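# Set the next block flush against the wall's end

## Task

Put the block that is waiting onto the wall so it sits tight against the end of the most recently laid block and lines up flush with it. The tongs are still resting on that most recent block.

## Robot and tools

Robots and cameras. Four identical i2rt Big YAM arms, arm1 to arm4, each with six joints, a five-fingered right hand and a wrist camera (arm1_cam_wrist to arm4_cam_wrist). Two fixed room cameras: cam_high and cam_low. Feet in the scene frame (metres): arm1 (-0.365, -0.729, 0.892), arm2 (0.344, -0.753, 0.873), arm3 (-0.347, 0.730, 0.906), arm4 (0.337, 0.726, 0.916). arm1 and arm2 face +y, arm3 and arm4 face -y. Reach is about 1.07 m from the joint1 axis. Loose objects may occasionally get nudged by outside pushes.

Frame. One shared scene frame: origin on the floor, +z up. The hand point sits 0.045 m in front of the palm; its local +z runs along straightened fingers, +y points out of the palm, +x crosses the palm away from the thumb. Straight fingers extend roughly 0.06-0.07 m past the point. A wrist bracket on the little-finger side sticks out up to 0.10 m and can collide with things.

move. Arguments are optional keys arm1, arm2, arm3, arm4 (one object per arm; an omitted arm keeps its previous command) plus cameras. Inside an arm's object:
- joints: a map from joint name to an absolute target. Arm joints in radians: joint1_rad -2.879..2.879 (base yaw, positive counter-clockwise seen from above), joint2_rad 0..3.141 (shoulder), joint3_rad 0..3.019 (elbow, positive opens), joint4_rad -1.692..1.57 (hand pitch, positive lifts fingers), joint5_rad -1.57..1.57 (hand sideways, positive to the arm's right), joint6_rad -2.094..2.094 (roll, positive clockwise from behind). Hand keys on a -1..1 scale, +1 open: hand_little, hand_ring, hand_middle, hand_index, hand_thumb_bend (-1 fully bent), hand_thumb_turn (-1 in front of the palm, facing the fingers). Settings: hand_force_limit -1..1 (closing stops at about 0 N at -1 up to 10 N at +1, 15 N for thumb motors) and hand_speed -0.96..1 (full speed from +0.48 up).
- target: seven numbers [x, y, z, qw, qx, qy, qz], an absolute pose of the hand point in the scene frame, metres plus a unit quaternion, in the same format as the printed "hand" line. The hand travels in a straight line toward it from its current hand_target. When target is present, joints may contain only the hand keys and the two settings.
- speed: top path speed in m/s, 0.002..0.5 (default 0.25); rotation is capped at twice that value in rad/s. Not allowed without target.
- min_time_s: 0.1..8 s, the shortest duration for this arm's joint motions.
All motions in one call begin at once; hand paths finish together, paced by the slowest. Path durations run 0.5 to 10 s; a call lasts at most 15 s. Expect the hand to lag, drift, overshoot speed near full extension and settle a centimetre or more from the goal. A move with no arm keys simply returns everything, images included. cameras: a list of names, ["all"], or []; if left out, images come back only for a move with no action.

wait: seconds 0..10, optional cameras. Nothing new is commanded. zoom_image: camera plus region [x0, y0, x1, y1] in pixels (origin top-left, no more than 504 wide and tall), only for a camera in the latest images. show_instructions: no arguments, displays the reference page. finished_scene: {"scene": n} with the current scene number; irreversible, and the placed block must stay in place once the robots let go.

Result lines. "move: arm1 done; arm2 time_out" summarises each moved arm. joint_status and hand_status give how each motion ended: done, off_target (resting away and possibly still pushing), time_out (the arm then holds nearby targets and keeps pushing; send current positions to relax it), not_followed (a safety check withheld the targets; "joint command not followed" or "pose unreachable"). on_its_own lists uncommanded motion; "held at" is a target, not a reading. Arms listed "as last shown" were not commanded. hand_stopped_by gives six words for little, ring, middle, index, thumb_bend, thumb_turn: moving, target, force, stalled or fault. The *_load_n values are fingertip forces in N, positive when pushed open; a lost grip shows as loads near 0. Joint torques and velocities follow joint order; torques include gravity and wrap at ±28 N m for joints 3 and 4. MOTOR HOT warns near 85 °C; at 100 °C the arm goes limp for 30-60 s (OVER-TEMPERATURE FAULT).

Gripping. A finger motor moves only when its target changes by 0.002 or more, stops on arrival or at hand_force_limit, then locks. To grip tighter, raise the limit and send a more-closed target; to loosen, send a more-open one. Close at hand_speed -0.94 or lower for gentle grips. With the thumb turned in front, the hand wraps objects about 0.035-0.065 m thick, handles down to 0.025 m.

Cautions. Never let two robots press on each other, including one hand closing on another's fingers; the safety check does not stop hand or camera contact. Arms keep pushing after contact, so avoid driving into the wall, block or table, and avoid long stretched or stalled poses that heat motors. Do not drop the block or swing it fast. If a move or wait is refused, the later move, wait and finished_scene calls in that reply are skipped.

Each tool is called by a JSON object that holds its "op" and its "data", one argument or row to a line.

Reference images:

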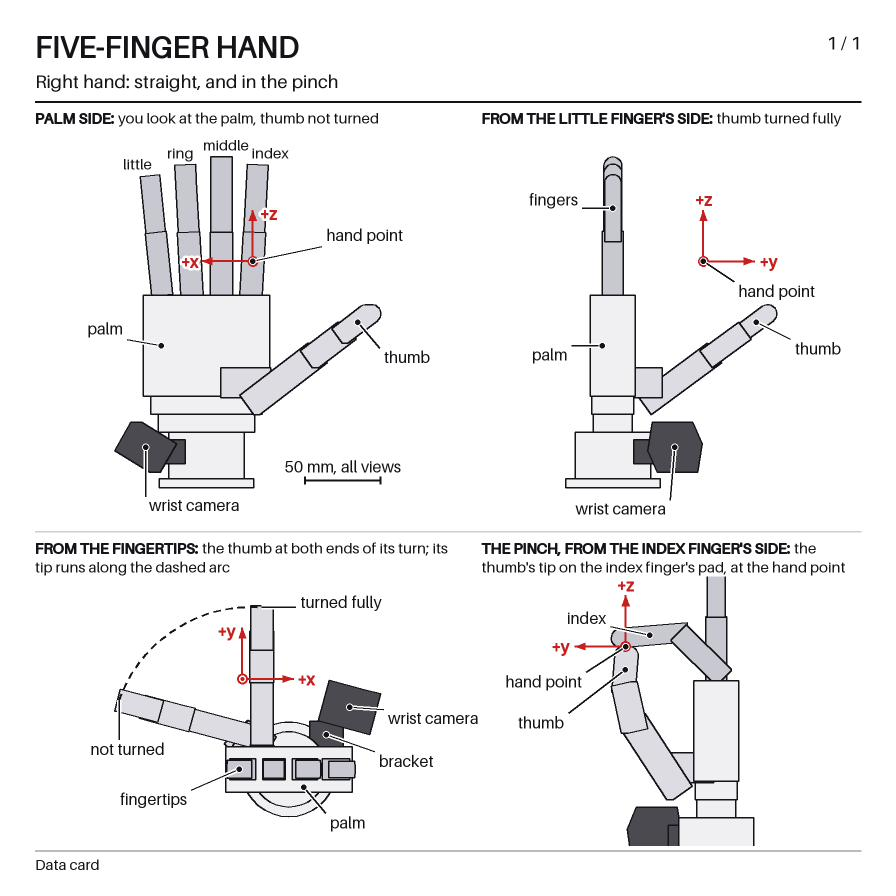

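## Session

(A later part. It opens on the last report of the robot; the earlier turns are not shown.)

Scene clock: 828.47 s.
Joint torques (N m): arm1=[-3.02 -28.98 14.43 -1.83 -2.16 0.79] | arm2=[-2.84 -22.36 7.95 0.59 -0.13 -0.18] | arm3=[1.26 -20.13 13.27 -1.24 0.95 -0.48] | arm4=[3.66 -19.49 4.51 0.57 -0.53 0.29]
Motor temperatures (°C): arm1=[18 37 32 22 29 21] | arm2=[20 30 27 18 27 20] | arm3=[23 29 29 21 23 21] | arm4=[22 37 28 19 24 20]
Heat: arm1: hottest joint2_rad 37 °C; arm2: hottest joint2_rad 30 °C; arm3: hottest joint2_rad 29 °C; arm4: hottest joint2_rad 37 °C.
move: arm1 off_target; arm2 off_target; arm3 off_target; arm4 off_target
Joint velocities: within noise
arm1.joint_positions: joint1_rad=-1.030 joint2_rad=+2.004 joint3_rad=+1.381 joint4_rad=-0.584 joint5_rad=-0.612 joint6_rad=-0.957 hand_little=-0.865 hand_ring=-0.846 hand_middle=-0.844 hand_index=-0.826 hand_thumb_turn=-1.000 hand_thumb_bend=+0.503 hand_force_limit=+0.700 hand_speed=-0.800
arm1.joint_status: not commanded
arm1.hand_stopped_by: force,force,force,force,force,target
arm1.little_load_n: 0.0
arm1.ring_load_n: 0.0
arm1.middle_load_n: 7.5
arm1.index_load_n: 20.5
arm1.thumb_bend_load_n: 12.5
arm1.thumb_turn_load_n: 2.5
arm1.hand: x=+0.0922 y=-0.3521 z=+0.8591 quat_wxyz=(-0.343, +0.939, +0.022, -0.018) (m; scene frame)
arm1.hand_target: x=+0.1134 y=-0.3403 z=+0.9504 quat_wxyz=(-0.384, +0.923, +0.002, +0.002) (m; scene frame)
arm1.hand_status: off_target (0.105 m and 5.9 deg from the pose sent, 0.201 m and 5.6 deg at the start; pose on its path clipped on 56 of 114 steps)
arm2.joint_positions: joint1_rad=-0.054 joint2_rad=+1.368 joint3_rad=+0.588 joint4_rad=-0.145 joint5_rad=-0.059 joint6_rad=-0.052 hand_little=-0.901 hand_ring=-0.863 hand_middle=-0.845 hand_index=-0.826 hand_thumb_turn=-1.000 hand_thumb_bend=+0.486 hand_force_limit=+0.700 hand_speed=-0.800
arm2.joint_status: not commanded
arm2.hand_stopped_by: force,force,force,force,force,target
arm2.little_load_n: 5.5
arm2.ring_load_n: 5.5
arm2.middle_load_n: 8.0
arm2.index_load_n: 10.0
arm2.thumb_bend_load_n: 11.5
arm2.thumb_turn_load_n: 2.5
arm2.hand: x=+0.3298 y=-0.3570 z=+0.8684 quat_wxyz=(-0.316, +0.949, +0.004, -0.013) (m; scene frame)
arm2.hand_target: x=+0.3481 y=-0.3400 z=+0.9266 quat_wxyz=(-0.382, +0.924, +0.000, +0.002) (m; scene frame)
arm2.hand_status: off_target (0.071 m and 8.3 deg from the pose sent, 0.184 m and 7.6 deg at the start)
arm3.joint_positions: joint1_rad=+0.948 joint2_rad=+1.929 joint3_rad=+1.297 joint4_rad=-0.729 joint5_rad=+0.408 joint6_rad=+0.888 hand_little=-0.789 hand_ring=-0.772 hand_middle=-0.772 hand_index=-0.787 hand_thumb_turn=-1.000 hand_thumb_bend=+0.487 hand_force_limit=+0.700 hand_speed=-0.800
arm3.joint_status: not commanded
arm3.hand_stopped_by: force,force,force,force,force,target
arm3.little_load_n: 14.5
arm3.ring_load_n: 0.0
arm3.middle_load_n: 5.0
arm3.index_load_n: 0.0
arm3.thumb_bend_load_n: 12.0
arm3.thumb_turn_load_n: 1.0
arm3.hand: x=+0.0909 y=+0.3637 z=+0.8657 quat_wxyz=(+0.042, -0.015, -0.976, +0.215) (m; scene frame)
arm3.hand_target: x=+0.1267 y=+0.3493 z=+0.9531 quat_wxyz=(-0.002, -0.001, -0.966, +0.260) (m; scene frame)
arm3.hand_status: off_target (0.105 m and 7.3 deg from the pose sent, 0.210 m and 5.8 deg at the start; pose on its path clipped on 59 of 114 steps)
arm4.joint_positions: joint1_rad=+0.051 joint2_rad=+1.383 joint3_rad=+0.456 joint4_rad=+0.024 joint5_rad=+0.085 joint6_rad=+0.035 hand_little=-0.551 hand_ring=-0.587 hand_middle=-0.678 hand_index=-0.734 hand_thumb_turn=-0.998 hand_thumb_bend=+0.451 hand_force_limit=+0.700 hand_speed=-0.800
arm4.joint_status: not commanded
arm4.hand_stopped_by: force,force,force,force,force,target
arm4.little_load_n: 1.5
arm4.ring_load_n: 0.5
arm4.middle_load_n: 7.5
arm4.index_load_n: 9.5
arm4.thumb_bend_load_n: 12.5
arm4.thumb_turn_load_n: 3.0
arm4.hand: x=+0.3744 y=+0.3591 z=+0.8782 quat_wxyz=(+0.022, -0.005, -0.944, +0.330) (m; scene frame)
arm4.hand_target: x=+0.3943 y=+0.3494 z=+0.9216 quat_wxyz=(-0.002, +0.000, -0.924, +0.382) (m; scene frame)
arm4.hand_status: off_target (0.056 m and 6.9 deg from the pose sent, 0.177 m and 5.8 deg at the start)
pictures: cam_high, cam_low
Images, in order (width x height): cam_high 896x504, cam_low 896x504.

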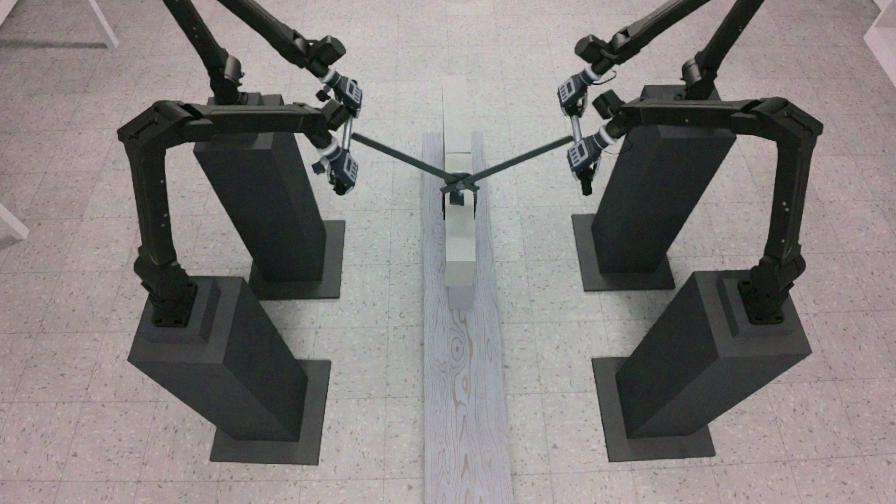

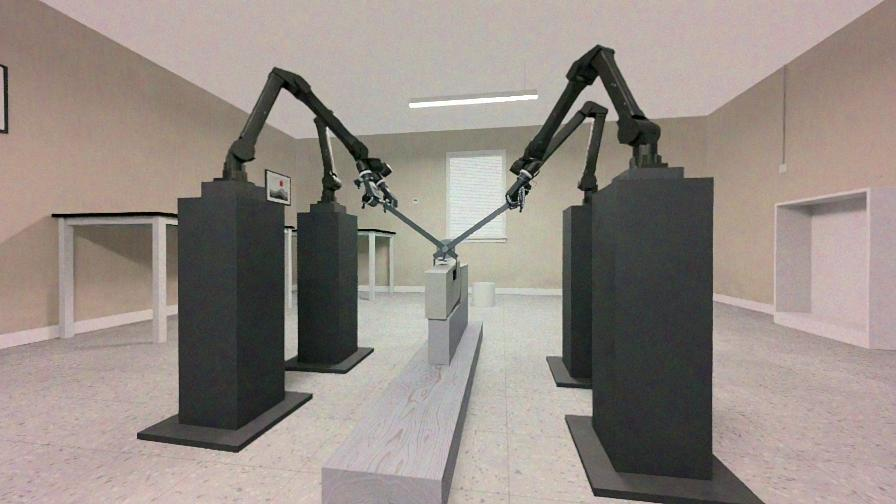

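{"op": "move", "data": {
  "arm1": {"target":[0.135,-0.350,0.966,0.3827,-0.9239,0,0],"speed":0.03},
  "arm2": {"target":[0.368,-0.344,0.932,0.3827,-0.9239,0,0],"speed":0.03},
  "arm3": {"target":[0.150,0.333,0.966,0,0,0.9659,-0.2588],"speed":0.03},
  "arm4": {"target":[0.413,0.350,0.927,0,0,0.9239,-0.3827],"speed":0.03},
  "cameras": ["cam_high", "cam_low"]
}}

{"op": "zoom_image", "data": {
  "camera": "cam_high",
  "region": [430, 120, 490, 180]
}}

{"op": "zoom_image", "data": {
  "camera": "cam_high",
  "region": [430, 230, 500, 300]
}}

{"op": "zoom_image", "data": {
  "camera": "cam_low",
  "region": [420, 250, 480, 330]
}}

Scene clock: 885.93 s.
Joint torques (N m): arm1=[-4.01 -29.45 14.11 -1.63 -2.18 0.69] | arm2=[-3.84 -21.95 7.98 0.57 -0.33 -0.21] | arm3=[0.91 -19.72 13.87 -0.59 1.05 -0.48] | arm4=[4.84 -18.2 5.22 0.38 -0.51 0.35]
Motor temperatures (°C): arm1=[18 36 37 22 32 21] | arm2=[20 30 26 18 25 20] | arm3=[23 30 35 21 23 21] | arm4=[22 35 28 19 22 20]
Heat: arm1: hottest joint3_rad 37 °C; arm2: hottest joint2_rad 30 °C; arm3: hottest joint3_rad 35 °C; arm4: hottest joint2_rad 35 °C.
move: arm1 off_target; arm2 off_target; arm3 off_target; arm4 off_target
Joint velocities: within noise
arm1.joint_positions: joint1_rad=-1.049 joint2_rad=+2.026 joint3_rad=+1.419 joint4_rad=-0.612 joint5_rad=-0.623 joint6_rad=-0.982 hand_little=-0.865 hand_ring=-0.846 hand_middle=-0.844 hand_index=-0.826 hand_thumb_turn=-1.000 hand_thumb_bend=+0.503 hand_force_limit=+0.700 hand_speed=-0.800
arm1.joint_status: not commanded
arm1.hand_stopped_by: force,force,force,force,force,target
arm1.little_load_n: 0.0
arm1.ring_load_n: 0.0
arm1.middle_load_n: 7.5
arm1.index_load_n: 19.5
arm1.thumb_bend_load_n: 12.0
arm1.thumb_turn_load_n: 2.5
arm1.hand: x=+0.1055 y=-0.3560 z=+0.8589 quat_wxyz=(-0.345, +0.938, +0.024, -0.019) (m; scene frame)
arm1.hand_target: x=+0.1288 y=-0.3517 z=+0.9501 quat_wxyz=(-0.384, +0.923, +0.002, +0.002) (m; scene frame)
arm1.hand_status: off_target (0.111 m and 5.8 deg from the pose sent, 0.115 m and 5.9 deg at the start; pose on its path clipped on 42 of 51 steps)
arm2.joint_positions: joint1_rad=-0.099 joint2_rad=+1.368 joint3_rad=+0.584 joint4_rad=-0.140 joint5_rad=-0.092 joint6_rad=-0.091 hand_little=-0.901 hand_ring=-0.863 hand_middle=-0.845 hand_index=-0.826 hand_thumb_turn=-1.000 hand_thumb_bend=+0.486 hand_force_limit=+0.700 hand_speed=-0.800
arm2.joint_status: not commanded
arm2.hand_stopped_by: force,force,force,force,force,target
arm2.little_load_n: 5.5
arm2.ring_load_n: 5.0
arm2.middle_load_n: 8.0
arm2.index_load_n: 10.5
arm2.thumb_bend_load_n: 11.5
arm2.thumb_turn_load_n: 2.5
arm2.hand: x=+0.3432 y=-0.3586 z=+0.8677 quat_wxyz=(-0.319, +0.948, +0.007, -0.015) (m; scene frame)
arm2.hand_target: x=+0.3659 y=-0.3422 z=+0.9238 quat_wxyz=(-0.382, +0.924, +0.000, +0.003) (m; scene frame)
arm2.hand_status: off_target (0.070 m and 8.1 deg from the pose sent, 0.075 m and 8.3 deg at the start)
arm3.joint_positions: joint1_rad=+0.952 joint2_rad=+1.953 joint3_rad=+1.343 joint4_rad=-0.766 joint5_rad=+0.406 joint6_rad=+0.890 hand_little=-0.789 hand_ring=-0.772 hand_middle=-0.772 hand_index=-0.787 hand_thumb_turn=-1.000 hand_thumb_bend=+0.487 hand_force_limit=+0.700 hand_speed=-0.800
arm3.joint_status: not commanded
arm3.hand_stopped_by: force,force,force,force,force,target
arm3.little_load_n: 12.0
arm3.ring_load_n: 0.0
arm3.middle_load_n: 5.0
arm3.index_load_n: 0.0
arm3.thumb_bend_load_n: 12.0
arm3.thumb_turn_load_n: 1.0
arm3.hand: x=+0.0997 y=+0.3604 z=+0.8672 quat_wxyz=(+0.046, -0.012, -0.977, +0.210) (m; scene frame)
arm3.hand_target: x=+0.1388 y=+0.3406 z=+0.9530 quat_wxyz=(-0.001, -0.001, -0.966, +0.260) (m; scene frame)
arm3.hand_status: off_target (0.114 m and 7.9 deg from the pose sent, 0.120 m and 7.3 deg at the start; pose on its path clipped on 45 of 51 steps)
arm4.joint_positions: joint1_rad=+0.093 joint2_rad=+1.383 joint3_rad=+0.454 joint4_rad=+0.034 joint5_rad=+0.127 joint6_rad=+0.072 hand_little=-0.551 hand_ring=-0.587 hand_middle=-0.678 hand_index=-0.734 hand_thumb_turn=-0.998 hand_thumb_bend=+0.451 hand_force_limit=+0.700 hand_speed=-0.800
arm4.joint_status: not commanded
arm4.hand_stopped_by: force,force,force,force,force,target
arm4.little_load_n: 5.0
arm4.ring_load_n: 1.0
arm4.middle_load_n: 7.0
arm4.index_load_n: 7.5
arm4.thumb_bend_load_n: 12.5
arm4.thumb_turn_load_n: 3.0
arm4.hand: x=+0.3840 y=+0.3576 z=+0.8789 quat_wxyz=(+0.028, -0.010, -0.942, +0.336) (m; scene frame)
arm4.hand_target: x=+0.4118 y=+0.3483 z=+0.9198 quat_wxyz=(-0.002, +0.001, -0.924, +0.382) (m; scene frame)
arm4.hand_status: off_target (0.057 m and 6.7 deg from the pose sent, 0.063 m and 6.9 deg at the start)
pictures: cam_high, cam_low
Images, in order (width x height): cam_high 896x504, cam_low 896x504.

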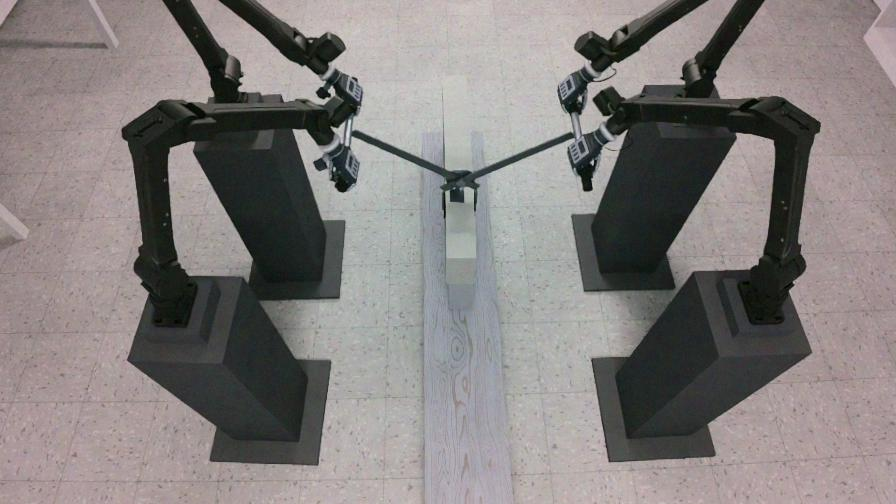

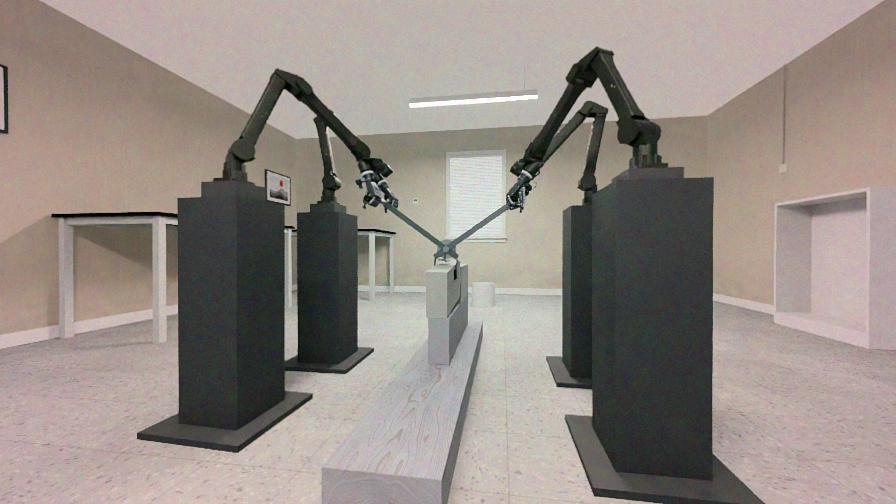

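Scaled by 8.400.

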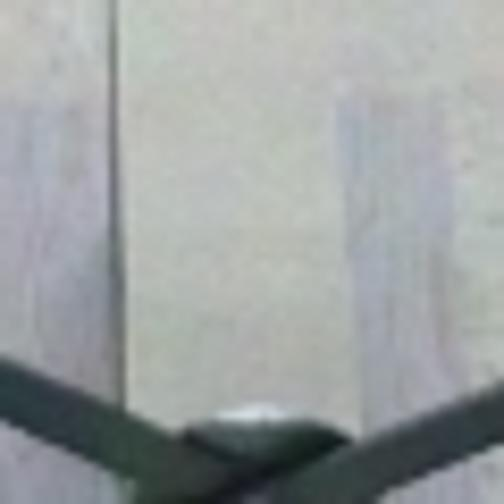

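Scaled by 7.200.

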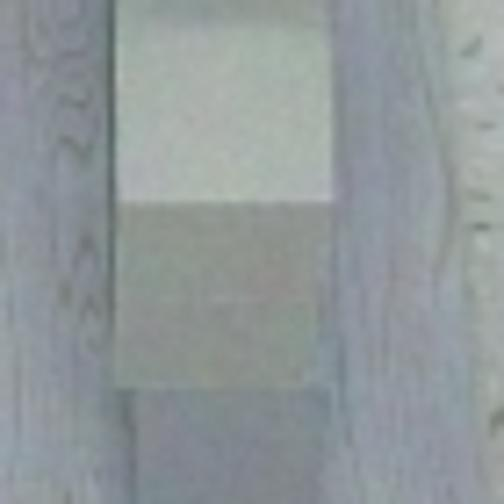

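Scaled by 6.300.

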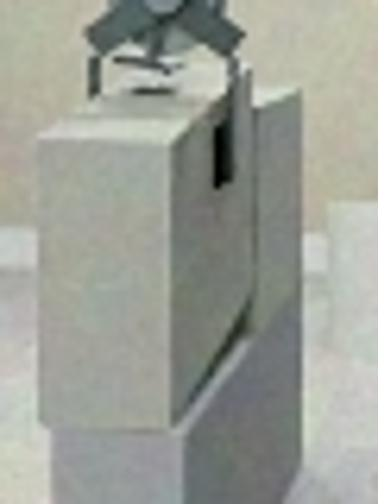

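{"op": "move", "data": {
  "arm1": {"target":[0.129,-0.352,0.955,0.3827,-0.9239,0,0],"speed":0.03},
  "arm2": {"target":[0.360,-0.344,0.893,0.3827,-0.9239,0,0],"speed":0.03},
  "arm3": {"target":[0.140,0.336,0.955,0,0,0.9659,-0.2588],"speed":0.03},
  "arm4": {"target":[0.405,0.350,0.888,0,0,0.9239,-0.3827],"speed":0.03},
  "cameras": ["cam_high", "cam_low"]
}}

{"op": "zoom_image", "data": {
  "camera": "cam_high",
  "region": [430, 120, 490, 180]
}}

{"op": "zoom_image", "data": {
  "camera": "cam_high",
  "region": [430, 230, 500, 300]
}}

{"op": "zoom_image", "data": {
  "camera": "cam_low",
  "region": [420, 250, 480, 330]
}}

Scene clock: 906.33 s.
Joint torques (N m): arm1=[-3.55 -30.27 12.9 -1.22 -2.03 0.63] | arm2=[-2.43 -17.03 6.74 2 0.42 -0.23] | arm3=[0.5 -20.66 12.94 -0.58 1.04 -0.52] | arm4=[3.49 -13.22 3.69 1.69 -0.75 0.16]
Motor temperatures (°C): arm1=[18 39 36 22 34 21] | arm2=[21 29 27 18 24 20] | arm3=[23 31 36 21 23 21] | arm4=[22 34 27 19 22 20]
Heat: arm1: hottest joint2_rad 39 °C; arm2: hottest joint2_rad 29 °C; arm3: hottest joint3_rad 36 °C; arm4: hottest joint2_rad 34 °C.
move: arm1 off_target; arm2 off_target; arm3 off_target; arm4 off_target
Joint velocities: within noise
arm1.joint_positions: joint1_rad=-1.051 joint2_rad=+2.031 joint3_rad=+1.419 joint4_rad=-0.621 joint5_rad=-0.628 joint6_rad=-0.977 hand_little=-0.865 hand_ring=-0.846 hand_middle=-0.844 hand_index=-0.826 hand_thumb_turn=-1.000 hand_thumb_bend=+0.503 hand_force_limit=+0.700 hand_speed=-0.800
arm1.joint_status: not commanded
arm1.hand_stopped_by: force,force,force,force,force,target
arm1.little_load_n: 0.0
arm1.ring_load_n: 0.0
arm1.middle_load_n: 8.0
arm1.index_load_n: 19.5
arm1.thumb_bend_load_n: 12.0
arm1.thumb_turn_load_n: 2.5
arm1.hand: x=+0.1030 y=-0.3579 z=+0.8565 quat_wxyz=(-0.343, +0.939, +0.019, -0.026) (m; scene frame)
arm1.hand_target: x=+0.1254 y=-0.3531 z=+0.9475 quat_wxyz=(-0.383, +0.924, +0.002, +0.001) (m; scene frame)
arm1.hand_status: off_target (0.102 m and 6.1 deg from the pose sent, 0.099 m and 5.8 deg at the start; pose on its path clipped on 22 of 51 steps)
arm2.joint_positions: joint1_rad=-0.101 joint2_rad=+1.387 joint3_rad=+0.543 joint4_rad=-0.054 joint5_rad=-0.102 joint6_rad=-0.073 hand_little=-0.901 hand_ring=-0.864 hand_middle=-0.845 hand_index=-0.826 hand_thumb_turn=-1.000 hand_thumb_bend=+0.486 hand_force_limit=+0.700 hand_speed=-0.800
arm2.joint_status: not commanded
arm2.hand_stopped_by: force,force,force,force,force,target
arm2.little_load_n: 7.5
arm2.ring_load_n: 5.5
arm2.middle_load_n: 6.5
arm2.index_load_n: 6.0
arm2.thumb_bend_load_n: 12.0
arm2.thumb_turn_load_n: 2.5
arm2.hand: x=+0.3406 y=-0.3610 z=+0.8558 quat_wxyz=(-0.331, +0.943, +0.000, -0.021) (m; scene frame)
arm2.hand_target: x=+0.3591 y=-0.3438 z=+0.8909 quat_wxyz=(-0.382, +0.924, +0.000, +0.001) (m; scene frame)
arm2.hand_status: off_target (0.045 m and 6.8 deg from the pose sent, 0.034 m and 8.1 deg at the start)
arm3.joint_positions: joint1_rad=+0.952 joint2_rad=+1.960 joint3_rad=+1.348 joint4_rad=-0.762 joint5_rad=+0.406 joint6_rad=+0.890 hand_little=-0.789 hand_ring=-0.772 hand_middle=-0.772 hand_index=-0.787 hand_thumb_turn=-1.000 hand_thumb_bend=+0.487 hand_force_limit=+0.700 hand_speed=-0.800
arm3.joint_status: not commanded
arm3.hand_stopped_by: force,force,force,force,force,target
arm3.little_load_n: 12.5
arm3.ring_load_n: 0.5
arm3.middle_load_n: 5.0
arm3.index_load_n: 0.0
arm3.thumb_bend_load_n: 12.0
arm3.thumb_turn_load_n: 1.0
arm3.hand: x=+0.1016 y=+0.3590 z=+0.8648 quat_wxyz=(+0.045, -0.012, -0.977, +0.210) (m; scene frame)
arm3.hand_target: x=+0.1354 y=+0.3397 z=+0.9525 quat_wxyz=(-0.001, -0.001, -0.966, +0.260) (m; scene frame)
arm3.hand_status: off_target (0.101 m and 7.9 deg from the pose sent, 0.100 m and 7.9 deg at the start; pose on its path clipped on 17 of 51 steps)
arm4.joint_positions: joint1_rad=+0.093 joint2_rad=+1.437 joint3_rad=+0.427 joint4_rad=+0.154 joint5_rad=+0.121 joint6_rad=+0.076 hand_little=-0.551 hand_ring=-0.587 hand_middle=-0.678 hand_index=-0.734 hand_thumb_turn=-0.998 hand_thumb_bend=+0.451 hand_force_limit=+0.700 hand_speed=-0.800
arm4.joint_status: not commanded
arm4.hand_stopped_by: force,force,force,force,force,target
arm4.little_load_n: 0.0
arm4.ring_load_n: 0.0
arm4.middle_load_n: 4.0
arm4.index_load_n: 13.0
arm4.thumb_bend_load_n: 13.5
arm4.thumb_turn_load_n: 3.0
arm4.hand: x=+0.3860 y=+0.3526 z=+0.8665 quat_wxyz=(+0.023, -0.011, -0.935, +0.354) (m; scene frame)
arm4.hand_target: x=+0.4044 y=+0.3496 z=+0.8860 quat_wxyz=(+0.000, +0.000, -0.924, +0.382) (m; scene frame)
arm4.hand_status: off_target (0.029 m and 4.6 deg from the pose sent, 0.024 m and 6.7 deg at the start)
pictures: cam_high, cam_low
Images, in order (width x height): cam_high 896x504, cam_low 896x504.

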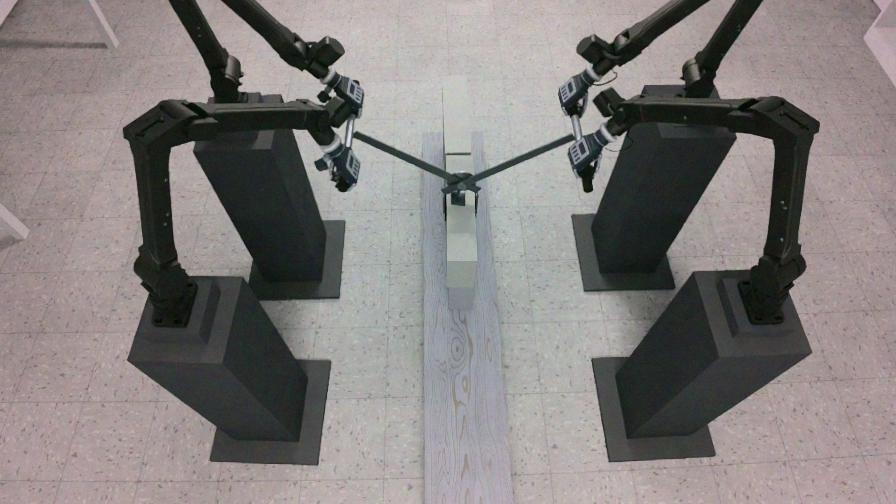

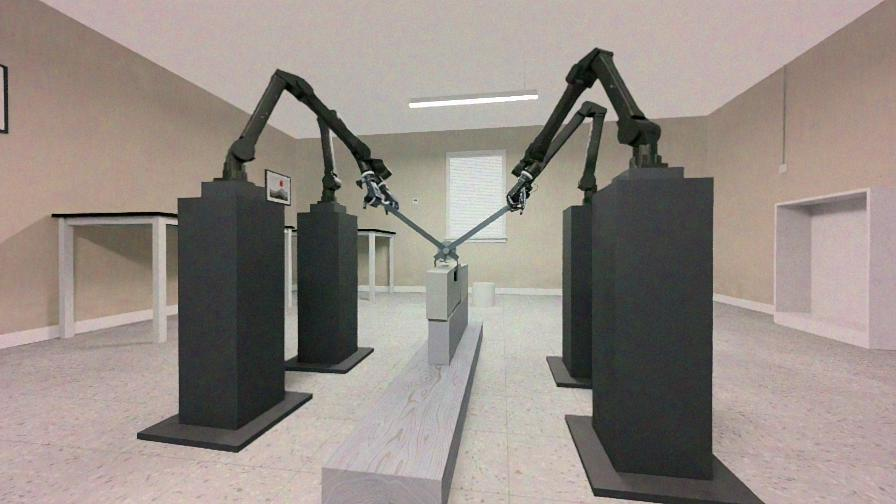

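Scaled by 8.400.

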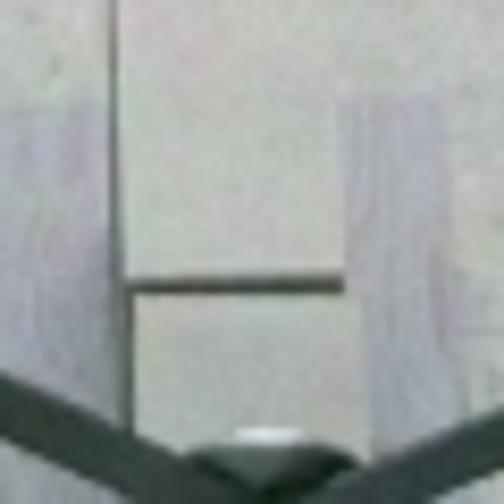

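Scaled by 7.200.

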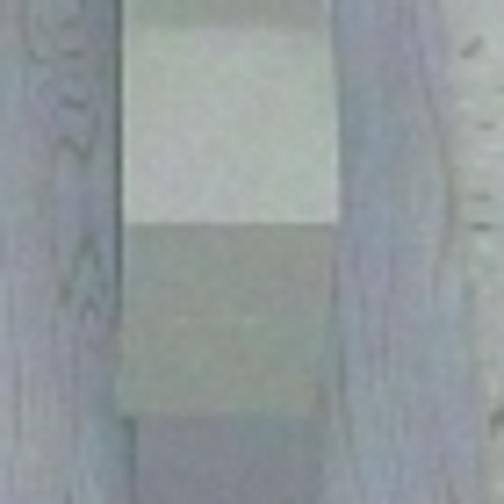

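Scaled by 6.300.

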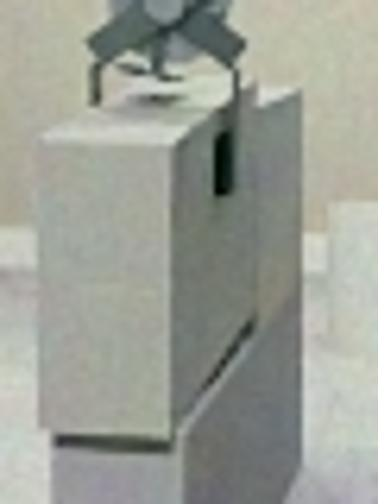

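{"op": "move", "data": {
  "arm1": {"target":[0.148,-0.348,0.957,0.3827,-0.9239,0,0],"speed":0.03},
  "arm2": {"target":[0.379,-0.336,0.893,0.3827,-0.9239,0,0],"speed":0.03},
  "arm3": {"target":[0.159,0.340,0.957,0,0,0.9659,-0.2588],"speed":0.03},
  "arm4": {"target":[0.424,0.358,0.888,0,0,0.9239,-0.3827],"speed":0.03},
  "cameras": ["cam_high", "cam_low"]
}}

{"op": "zoom_image", "data": {
  "camera": "cam_high",
  "region": [430, 120, 490, 180]
}}

{"op": "zoom_image", "data": {
  "camera": "cam_high",
  "region": [430, 230, 500, 300]
}}

{"op": "zoom_image", "data": {
  "camera": "cam_low",
  "region": [420, 250, 480, 330]
}}

Scene clock: 919.40 s.
Joint torques (N m): arm1=[-3.55 -28.98 14.75 -1.42 -1.93 0.5] | arm2=[-3.49 -16.79 8.87 1.44 0.47 -0.34] | arm3=[1.73 -20.01 13.6 -0.75 0.97 -0.32] | arm4=[5.07 -15.62 2.74 1.39 -0.81 0.38]
Motor temperatures (°C): arm1=[18 40 36 22 34 21] | arm2=[21 29 27 19 24 20] | arm3=[23 31 36 21 23 21] | arm4=[22 32 27 19 22 20]
Heat: arm1: hottest joint2_rad 40 °C; arm2: hottest joint2_rad 29 °C; arm3: hottest joint3_rad 36 °C; arm4: hottest joint2_rad 32 °C.
move: arm1 off_target; arm2 off_target; arm3 off_target; arm4 off_target
Joint velocities: within noise
arm1.joint_positions: joint1_rad=-1.061 joint2_rad=+2.053 joint3_rad=+1.450 joint4_rad=-0.637 joint5_rad=-0.634 joint6_rad=-0.977 hand_little=-0.865 hand_ring=-0.846 hand_middle=-0.844 hand_index=-0.826 hand_thumb_turn=-1.000 hand_thumb_bend=+0.503 hand_force_limit=+0.700 hand_speed=-0.800
arm1.joint_status: not commanded
arm1.hand_stopped_by: force,force,force,force,force,target
arm1.little_load_n: 0.0
arm1.ring_load_n: 0.0
arm1.middle_load_n: 8.0
arm1.index_load_n: 17.5
arm1.thumb_bend_load_n: 12.0
arm1.thumb_turn_load_n: 2.5
arm1.hand: x=+0.1119 y=-0.3587 z=+0.8543 quat_wxyz=(-0.344, +0.939, +0.013, -0.029) (m; scene frame)
arm1.hand_target: x=+0.1408 y=-0.3510 z=+0.9444 quat_wxyz=(-0.383, +0.924, +0.001, +0.002) (m; scene frame)
arm1.hand_status: off_target (0.109 m and 6.0 deg from the pose sent, 0.110 m and 6.1 deg at the start; pose on its path clipped on 32 of 41 steps)
arm2.joint_positions: joint1_rad=-0.140 joint2_rad=+1.412 joint3_rad=+0.543 joint4_rad=-0.040 joint5_rad=-0.139 joint6_rad=-0.097 hand_little=-0.901 hand_ring=-0.864 hand_middle=-0.845 hand_index=-0.826 hand_thumb_turn=-1.000 hand_thumb_bend=+0.486 hand_force_limit=+0.700 hand_speed=-0.800
arm2.joint_status: not commanded
arm2.hand_stopped_by: force,force,force,force,force,target
arm2.little_load_n: 8.5
arm2.ring_load_n: 6.0
arm2.middle_load_n: 7.0
arm2.index_load_n: 7.0
arm2.thumb_bend_load_n: 12.0
arm2.thumb_turn_load_n: 3.0
arm2.hand: x=+0.3501 y=-0.3620 z=+0.8494 quat_wxyz=(-0.329, +0.944, -0.002, -0.029) (m; scene frame)
arm2.hand_target: x=+0.3778 y=-0.3367 z=+0.8909 quat_wxyz=(-0.382, +0.924, -0.001, +0.002) (m; scene frame)
arm2.hand_status: off_target (0.058 m and 7.4 deg from the pose sent, 0.059 m and 6.8 deg at the start)
arm3.joint_positions: joint1_rad=+0.962 joint2_rad=+1.975 joint3_rad=+1.371 joint4_rad=-0.773 joint5_rad=+0.412 joint6_rad=+0.890 hand_little=-0.789 hand_ring=-0.772 hand_middle=-0.772 hand_index=-0.787 hand_thumb_turn=-1.000 hand_thumb_bend=+0.487 hand_force_limit=+0.700 hand_speed=-0.800
arm3.joint_status: not commanded
arm3.hand_stopped_by: force,force,force,force,force,target
arm3.little_load_n: 12.0
arm3.ring_load_n: 0.5
arm3.middle_load_n: 5.0
arm3.index_load_n: 0.0
arm3.thumb_bend_load_n: 12.0
arm3.thumb_turn_load_n: 1.0
arm3.hand: x=+0.1089 y=+0.3588 z=+0.8644 quat_wxyz=(+0.048, -0.008, -0.976, +0.212) (m; scene frame)
arm3.hand_target: x=+0.1508 y=+0.3453 z=+0.9500 quat_wxyz=(-0.002, -0.001, -0.966, +0.259) (m; scene frame)
arm3.hand_status: off_target (0.107 m and 7.8 deg from the pose sent, 0.110 m and 7.8 deg at the start; pose on its path clipped on 33 of 41 steps)
arm4.joint_positions: joint1_rad=+0.133 joint2_rad=+1.457 joint3_rad=+0.427 joint4_rad=+0.166 joint5_rad=+0.167 joint6_rad=+0.099 hand_little=-0.551 hand_ring=-0.587 hand_middle=-0.678 hand_index=-0.733 hand_thumb_turn=-0.998 hand_thumb_bend=+0.451 hand_force_limit=+0.700 hand_speed=-0.800
arm4.joint_status: not commanded
arm4.hand_stopped_by: force,force,force,force,force,target
arm4.little_load_n: 0.5
arm4.ring_load_n: 0.5
arm4.middle_load_n: 5.5
arm4.index_load_n: 14.0
arm4.thumb_bend_load_n: 13.0
arm4.thumb_turn_load_n: 3.0
arm4.hand: x=+0.3933 y=+0.3534 z=+0.8613 quat_wxyz=(+0.034, -0.011, -0.935, +0.353) (m; scene frame)
arm4.hand_target: x=+0.4224 y=+0.3568 z=+0.8837 quat_wxyz=(-0.001, +0.001, -0.924, +0.381) (m; scene frame)
arm4.hand_status: off_target (0.041 m and 5.4 deg from the pose sent, 0.044 m and 4.6 deg at the start)
pictures: cam_high, cam_low
Images, in order (width x height): cam_high 896x504, cam_low 896x504.

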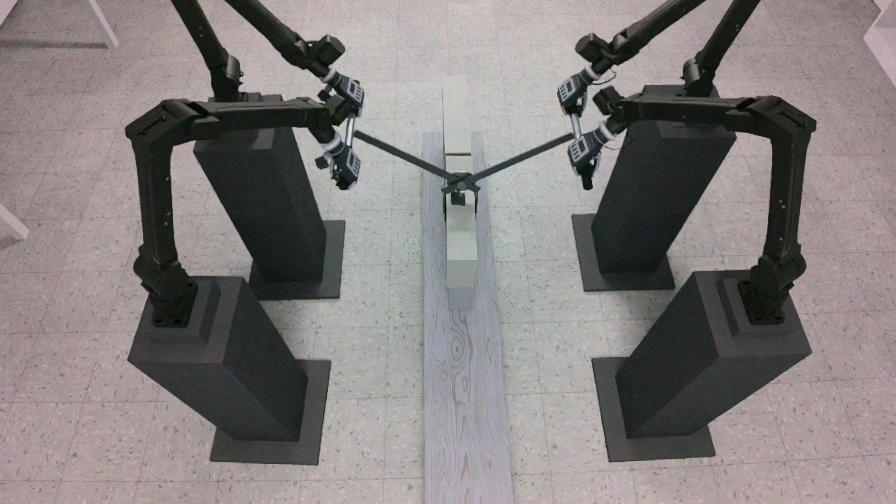

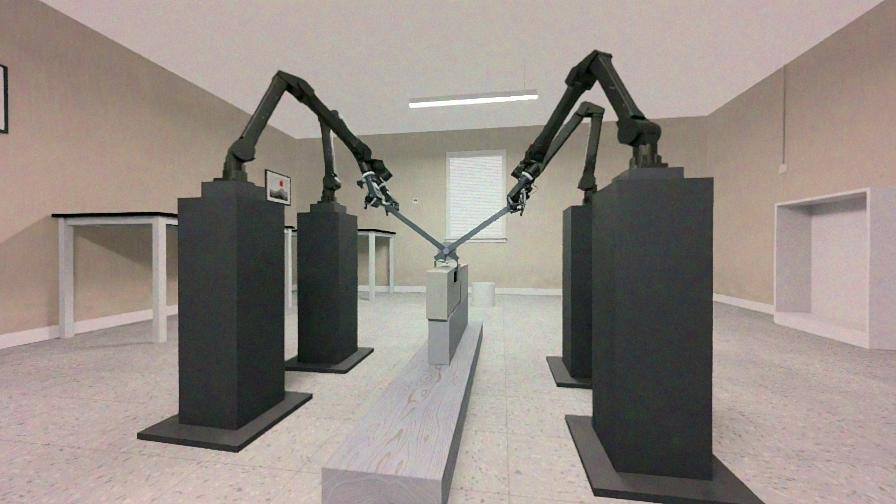

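Scaled by 8.400.

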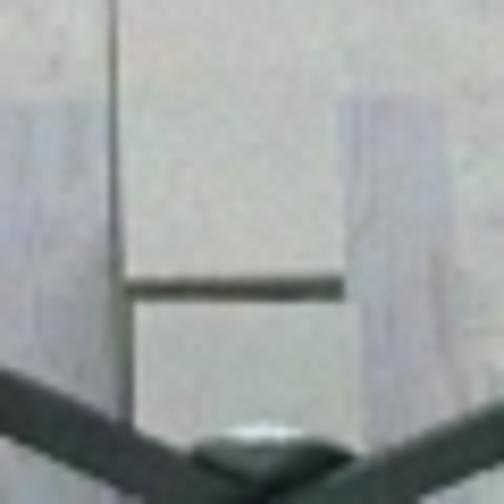

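Scaled by 7.200.

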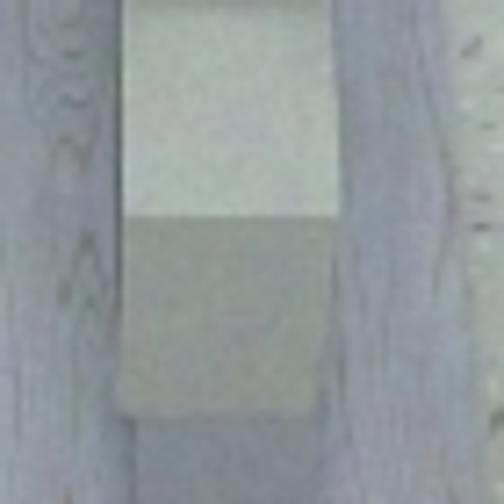

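Scaled by 6.300.

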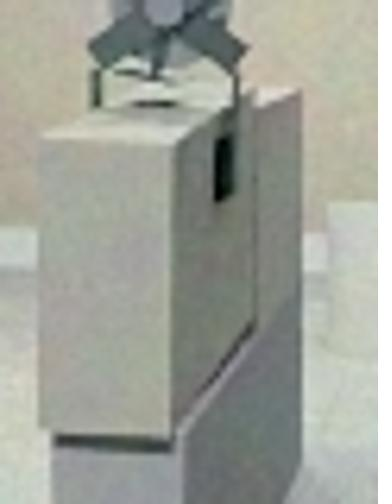

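{"op": "move", "data": {
  "arm1": {"target":[0.166,-0.347,0.957,0.3827,-0.9239,0,0],"speed":0.03},
  "arm2": {"target":[0.396,-0.332,0.910,0.3827,-0.9239,0,0],"speed":0.03},
  "arm3": {"target":[0.177,0.341,0.957,0,0,0.9659,-0.2588],"speed":0.03},
  "arm4": {"target":[0.441,0.362,0.903,0,0,0.9239,-0.3827],"speed":0.03},
  "cameras": ["cam_high", "cam_low"]
}}

{"op": "zoom_image", "data": {
  "camera": "cam_high",
  "region": [430, 120, 490, 180]
}}

{"op": "zoom_image", "data": {
  "camera": "cam_high",
  "region": [430, 230, 500, 300]
}}

{"op": "zoom_image", "data": {
  "camera": "cam_low",
  "region": [420, 250, 480, 330]
}}

Scene clock: 931.57 s.
Joint torques (N m): arm1=[-4.25 -28.98 15.35 -1.1 -1.86 0.46] | arm2=[-4.37 -19.43 10.45 0.12 0.15 -0.43] | arm3=[1.49 -19.84 13.96 -0.34 0.99 -0.32] | arm4=[5.66 -18.49 3.69 -0.18 -0.75 0.44]
Motor temperatures (°C): arm1=[18 42 37 22 34 21] | arm2=[21 28 27 19 24 20] | arm3=[23 30 36 21 23 21] | arm4=[22 31 27 19 22 20]
Heat: arm1: hottest joint2_rad 42 °C; arm2: hottest joint2_rad 28 °C; arm3: hottest joint3_rad 36 °C; arm4: hottest joint2_rad 31 °C.
move: arm1 off_target; arm2 off_target; arm3 off_target; arm4 off_target
Joint velocities: within noise
arm1.joint_positions: joint1_rad=-1.065 joint2_rad=+2.081 joint3_rad=+1.504 joint4_rad=-0.677 joint5_rad=-0.640 joint6_rad=-0.984 hand_little=-0.865 hand_ring=-0.846 hand_middle=-0.844 hand_index=-0.826 hand_thumb_turn=-1.000 hand_thumb_bend=+0.503 hand_force_limit=+0.700 hand_speed=-0.800
arm1.joint_status: not commanded
arm1.hand_stopped_by: force,force,force,force,force,target
arm1.little_load_n: 0.0
arm1.ring_load_n: 0.0
arm1.middle_load_n: 7.5
arm1.index_load_n: 17.5
arm1.thumb_bend_load_n: 12.5
arm1.thumb_turn_load_n: 2.5
arm1.hand: x=+0.1221 y=-0.3547 z=+0.8556 quat_wxyz=(-0.343, +0.938, +0.013, -0.035) (m; scene frame)
arm1.hand_target: x=+0.1570 y=-0.3501 z=+0.9444 quat_wxyz=(-0.383, +0.924, +0.002, +0.002) (m; scene frame)
arm1.hand_status: off_target (0.111 m and 6.5 deg from the pose sent, 0.117 m and 6.0 deg at the start; pose on its path clipped on 43 of 50 steps)
arm2.joint_positions: joint1_rad=-0.172 joint2_rad=+1.422 joint3_rad=+0.562 joint4_rad=-0.058 joint5_rad=-0.161 joint6_rad=-0.120 hand_little=-0.901 hand_ring=-0.863 hand_middle=-0.845 hand_index=-0.826 hand_thumb_turn=-1.000 hand_thumb_bend=+0.486 hand_force_limit=+0.700 hand_speed=-0.800
arm2.joint_status: not commanded
arm2.hand_stopped_by: force,force,force,force,force,target
arm2.little_load_n: 9.0
arm2.ring_load_n: 7.0
arm2.middle_load_n: 7.5
arm2.index_load_n: 8.0
arm2.thumb_bend_load_n: 11.5
arm2.thumb_turn_load_n: 2.5
arm2.hand: x=+0.3608 y=-0.3588 z=+0.8507 quat_wxyz=(-0.326, +0.945, -0.003, -0.030) (m; scene frame)
arm2.hand_target: x=+0.3940 y=-0.3323 z=+0.9052 quat_wxyz=(-0.383, +0.924, -0.001, +0.003) (m; scene frame)
arm2.hand_status: off_target (0.074 m and 7.8 deg from the pose sent, 0.082 m and 7.4 deg at the start)
arm3.joint_positions: joint1_rad=+0.981 joint2_rad=+1.997 joint3_rad=+1.405 joint4_rad=-0.801 joint5_rad=+0.418 joint6_rad=+0.910 hand_little=-0.789 hand_ring=-0.772 hand_middle=-0.772 hand_index=-0.787 hand_thumb_turn=-1.000 hand_thumb_bend=+0.487 hand_force_limit=+0.700 hand_speed=-0.800
arm3.joint_status: not commanded
arm3.hand_stopped_by: force,force,force,force,force,target
arm3.little_load_n: 10.5
arm3.ring_load_n: 0.0
arm3.middle_load_n: 5.0
arm3.index_load_n: 0.0
arm3.thumb_bend_load_n: 12.0
arm3.thumb_turn_load_n: 1.5
arm3.hand: x=+0.1207 y=+0.3634 z=+0.8630 quat_wxyz=(+0.051, -0.007, -0.976, +0.210) (m; scene frame)
arm3.hand_target: x=+0.1656 y=+0.3477 z=+0.9472 quat_wxyz=(-0.002, -0.001, -0.966, +0.259) (m; scene frame)
arm3.hand_status: off_target (0.112 m and 8.2 deg from the pose sent, 0.116 m and 7.8 deg at the start; pose on its path clipped on 45 of 50 steps)
arm4.joint_positions: joint1_rad=+0.182 joint2_rad=+1.460 joint3_rad=+0.427 joint4_rad=+0.151 joint5_rad=+0.206 joint6_rad=+0.137 hand_little=-0.551 hand_ring=-0.587 hand_middle=-0.678 hand_index=-0.733 hand_thumb_turn=-0.998 hand_thumb_bend=+0.451 hand_force_limit=+0.700 hand_speed=-0.800
arm4.joint_status: not commanded
arm4.hand_stopped_by: force,force,force,force,force,target
arm4.little_load_n: 1.5
arm4.ring_load_n: 0.0
arm4.middle_load_n: 5.5
arm4.index_load_n: 13.5
arm4.thumb_bend_load_n: 13.0
arm4.thumb_turn_load_n: 3.0
arm4.hand: x=+0.4053 y=+0.3582 z=+0.8590 quat_wxyz=(+0.038, -0.012, -0.936, +0.349) (m; scene frame)
arm4.hand_target: x=+0.4390 y=+0.3593 z=+0.8944 quat_wxyz=(-0.002, +0.001, -0.924, +0.382) (m; scene frame)
arm4.hand_status: off_target (0.057 m and 6.2 deg from the pose sent, 0.064 m and 5.4 deg at the start)
pictures: cam_high, cam_low
Images, in order (width x height): cam_high 896x504, cam_low 896x504.

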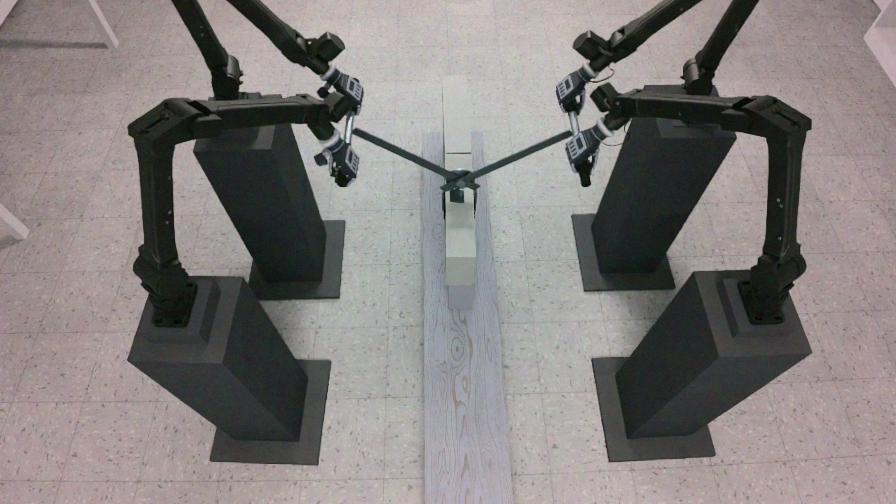

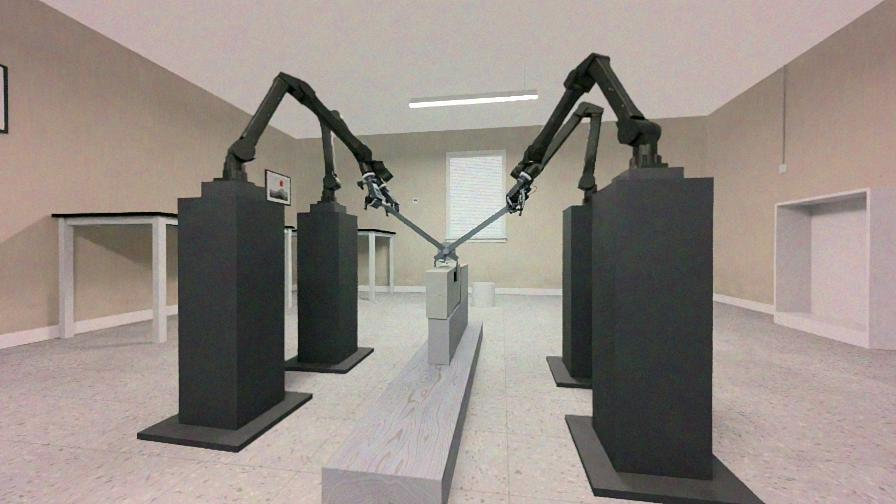

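Scaled by 8.400.

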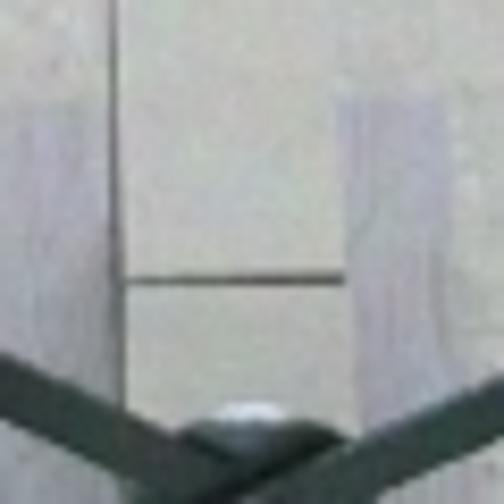

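Scaled by 7.200.

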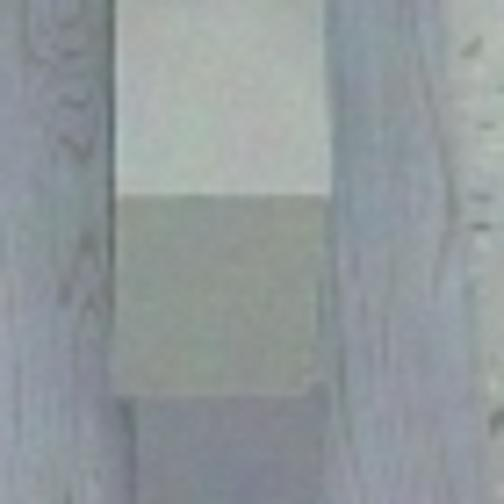

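Scaled by 6.300.

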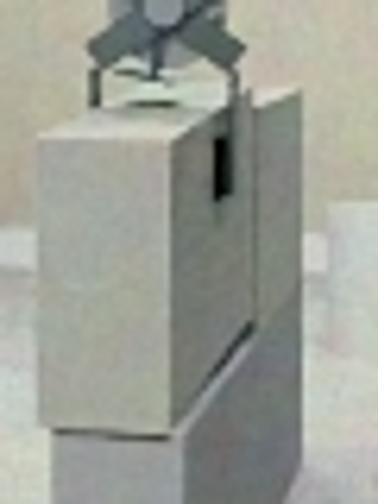

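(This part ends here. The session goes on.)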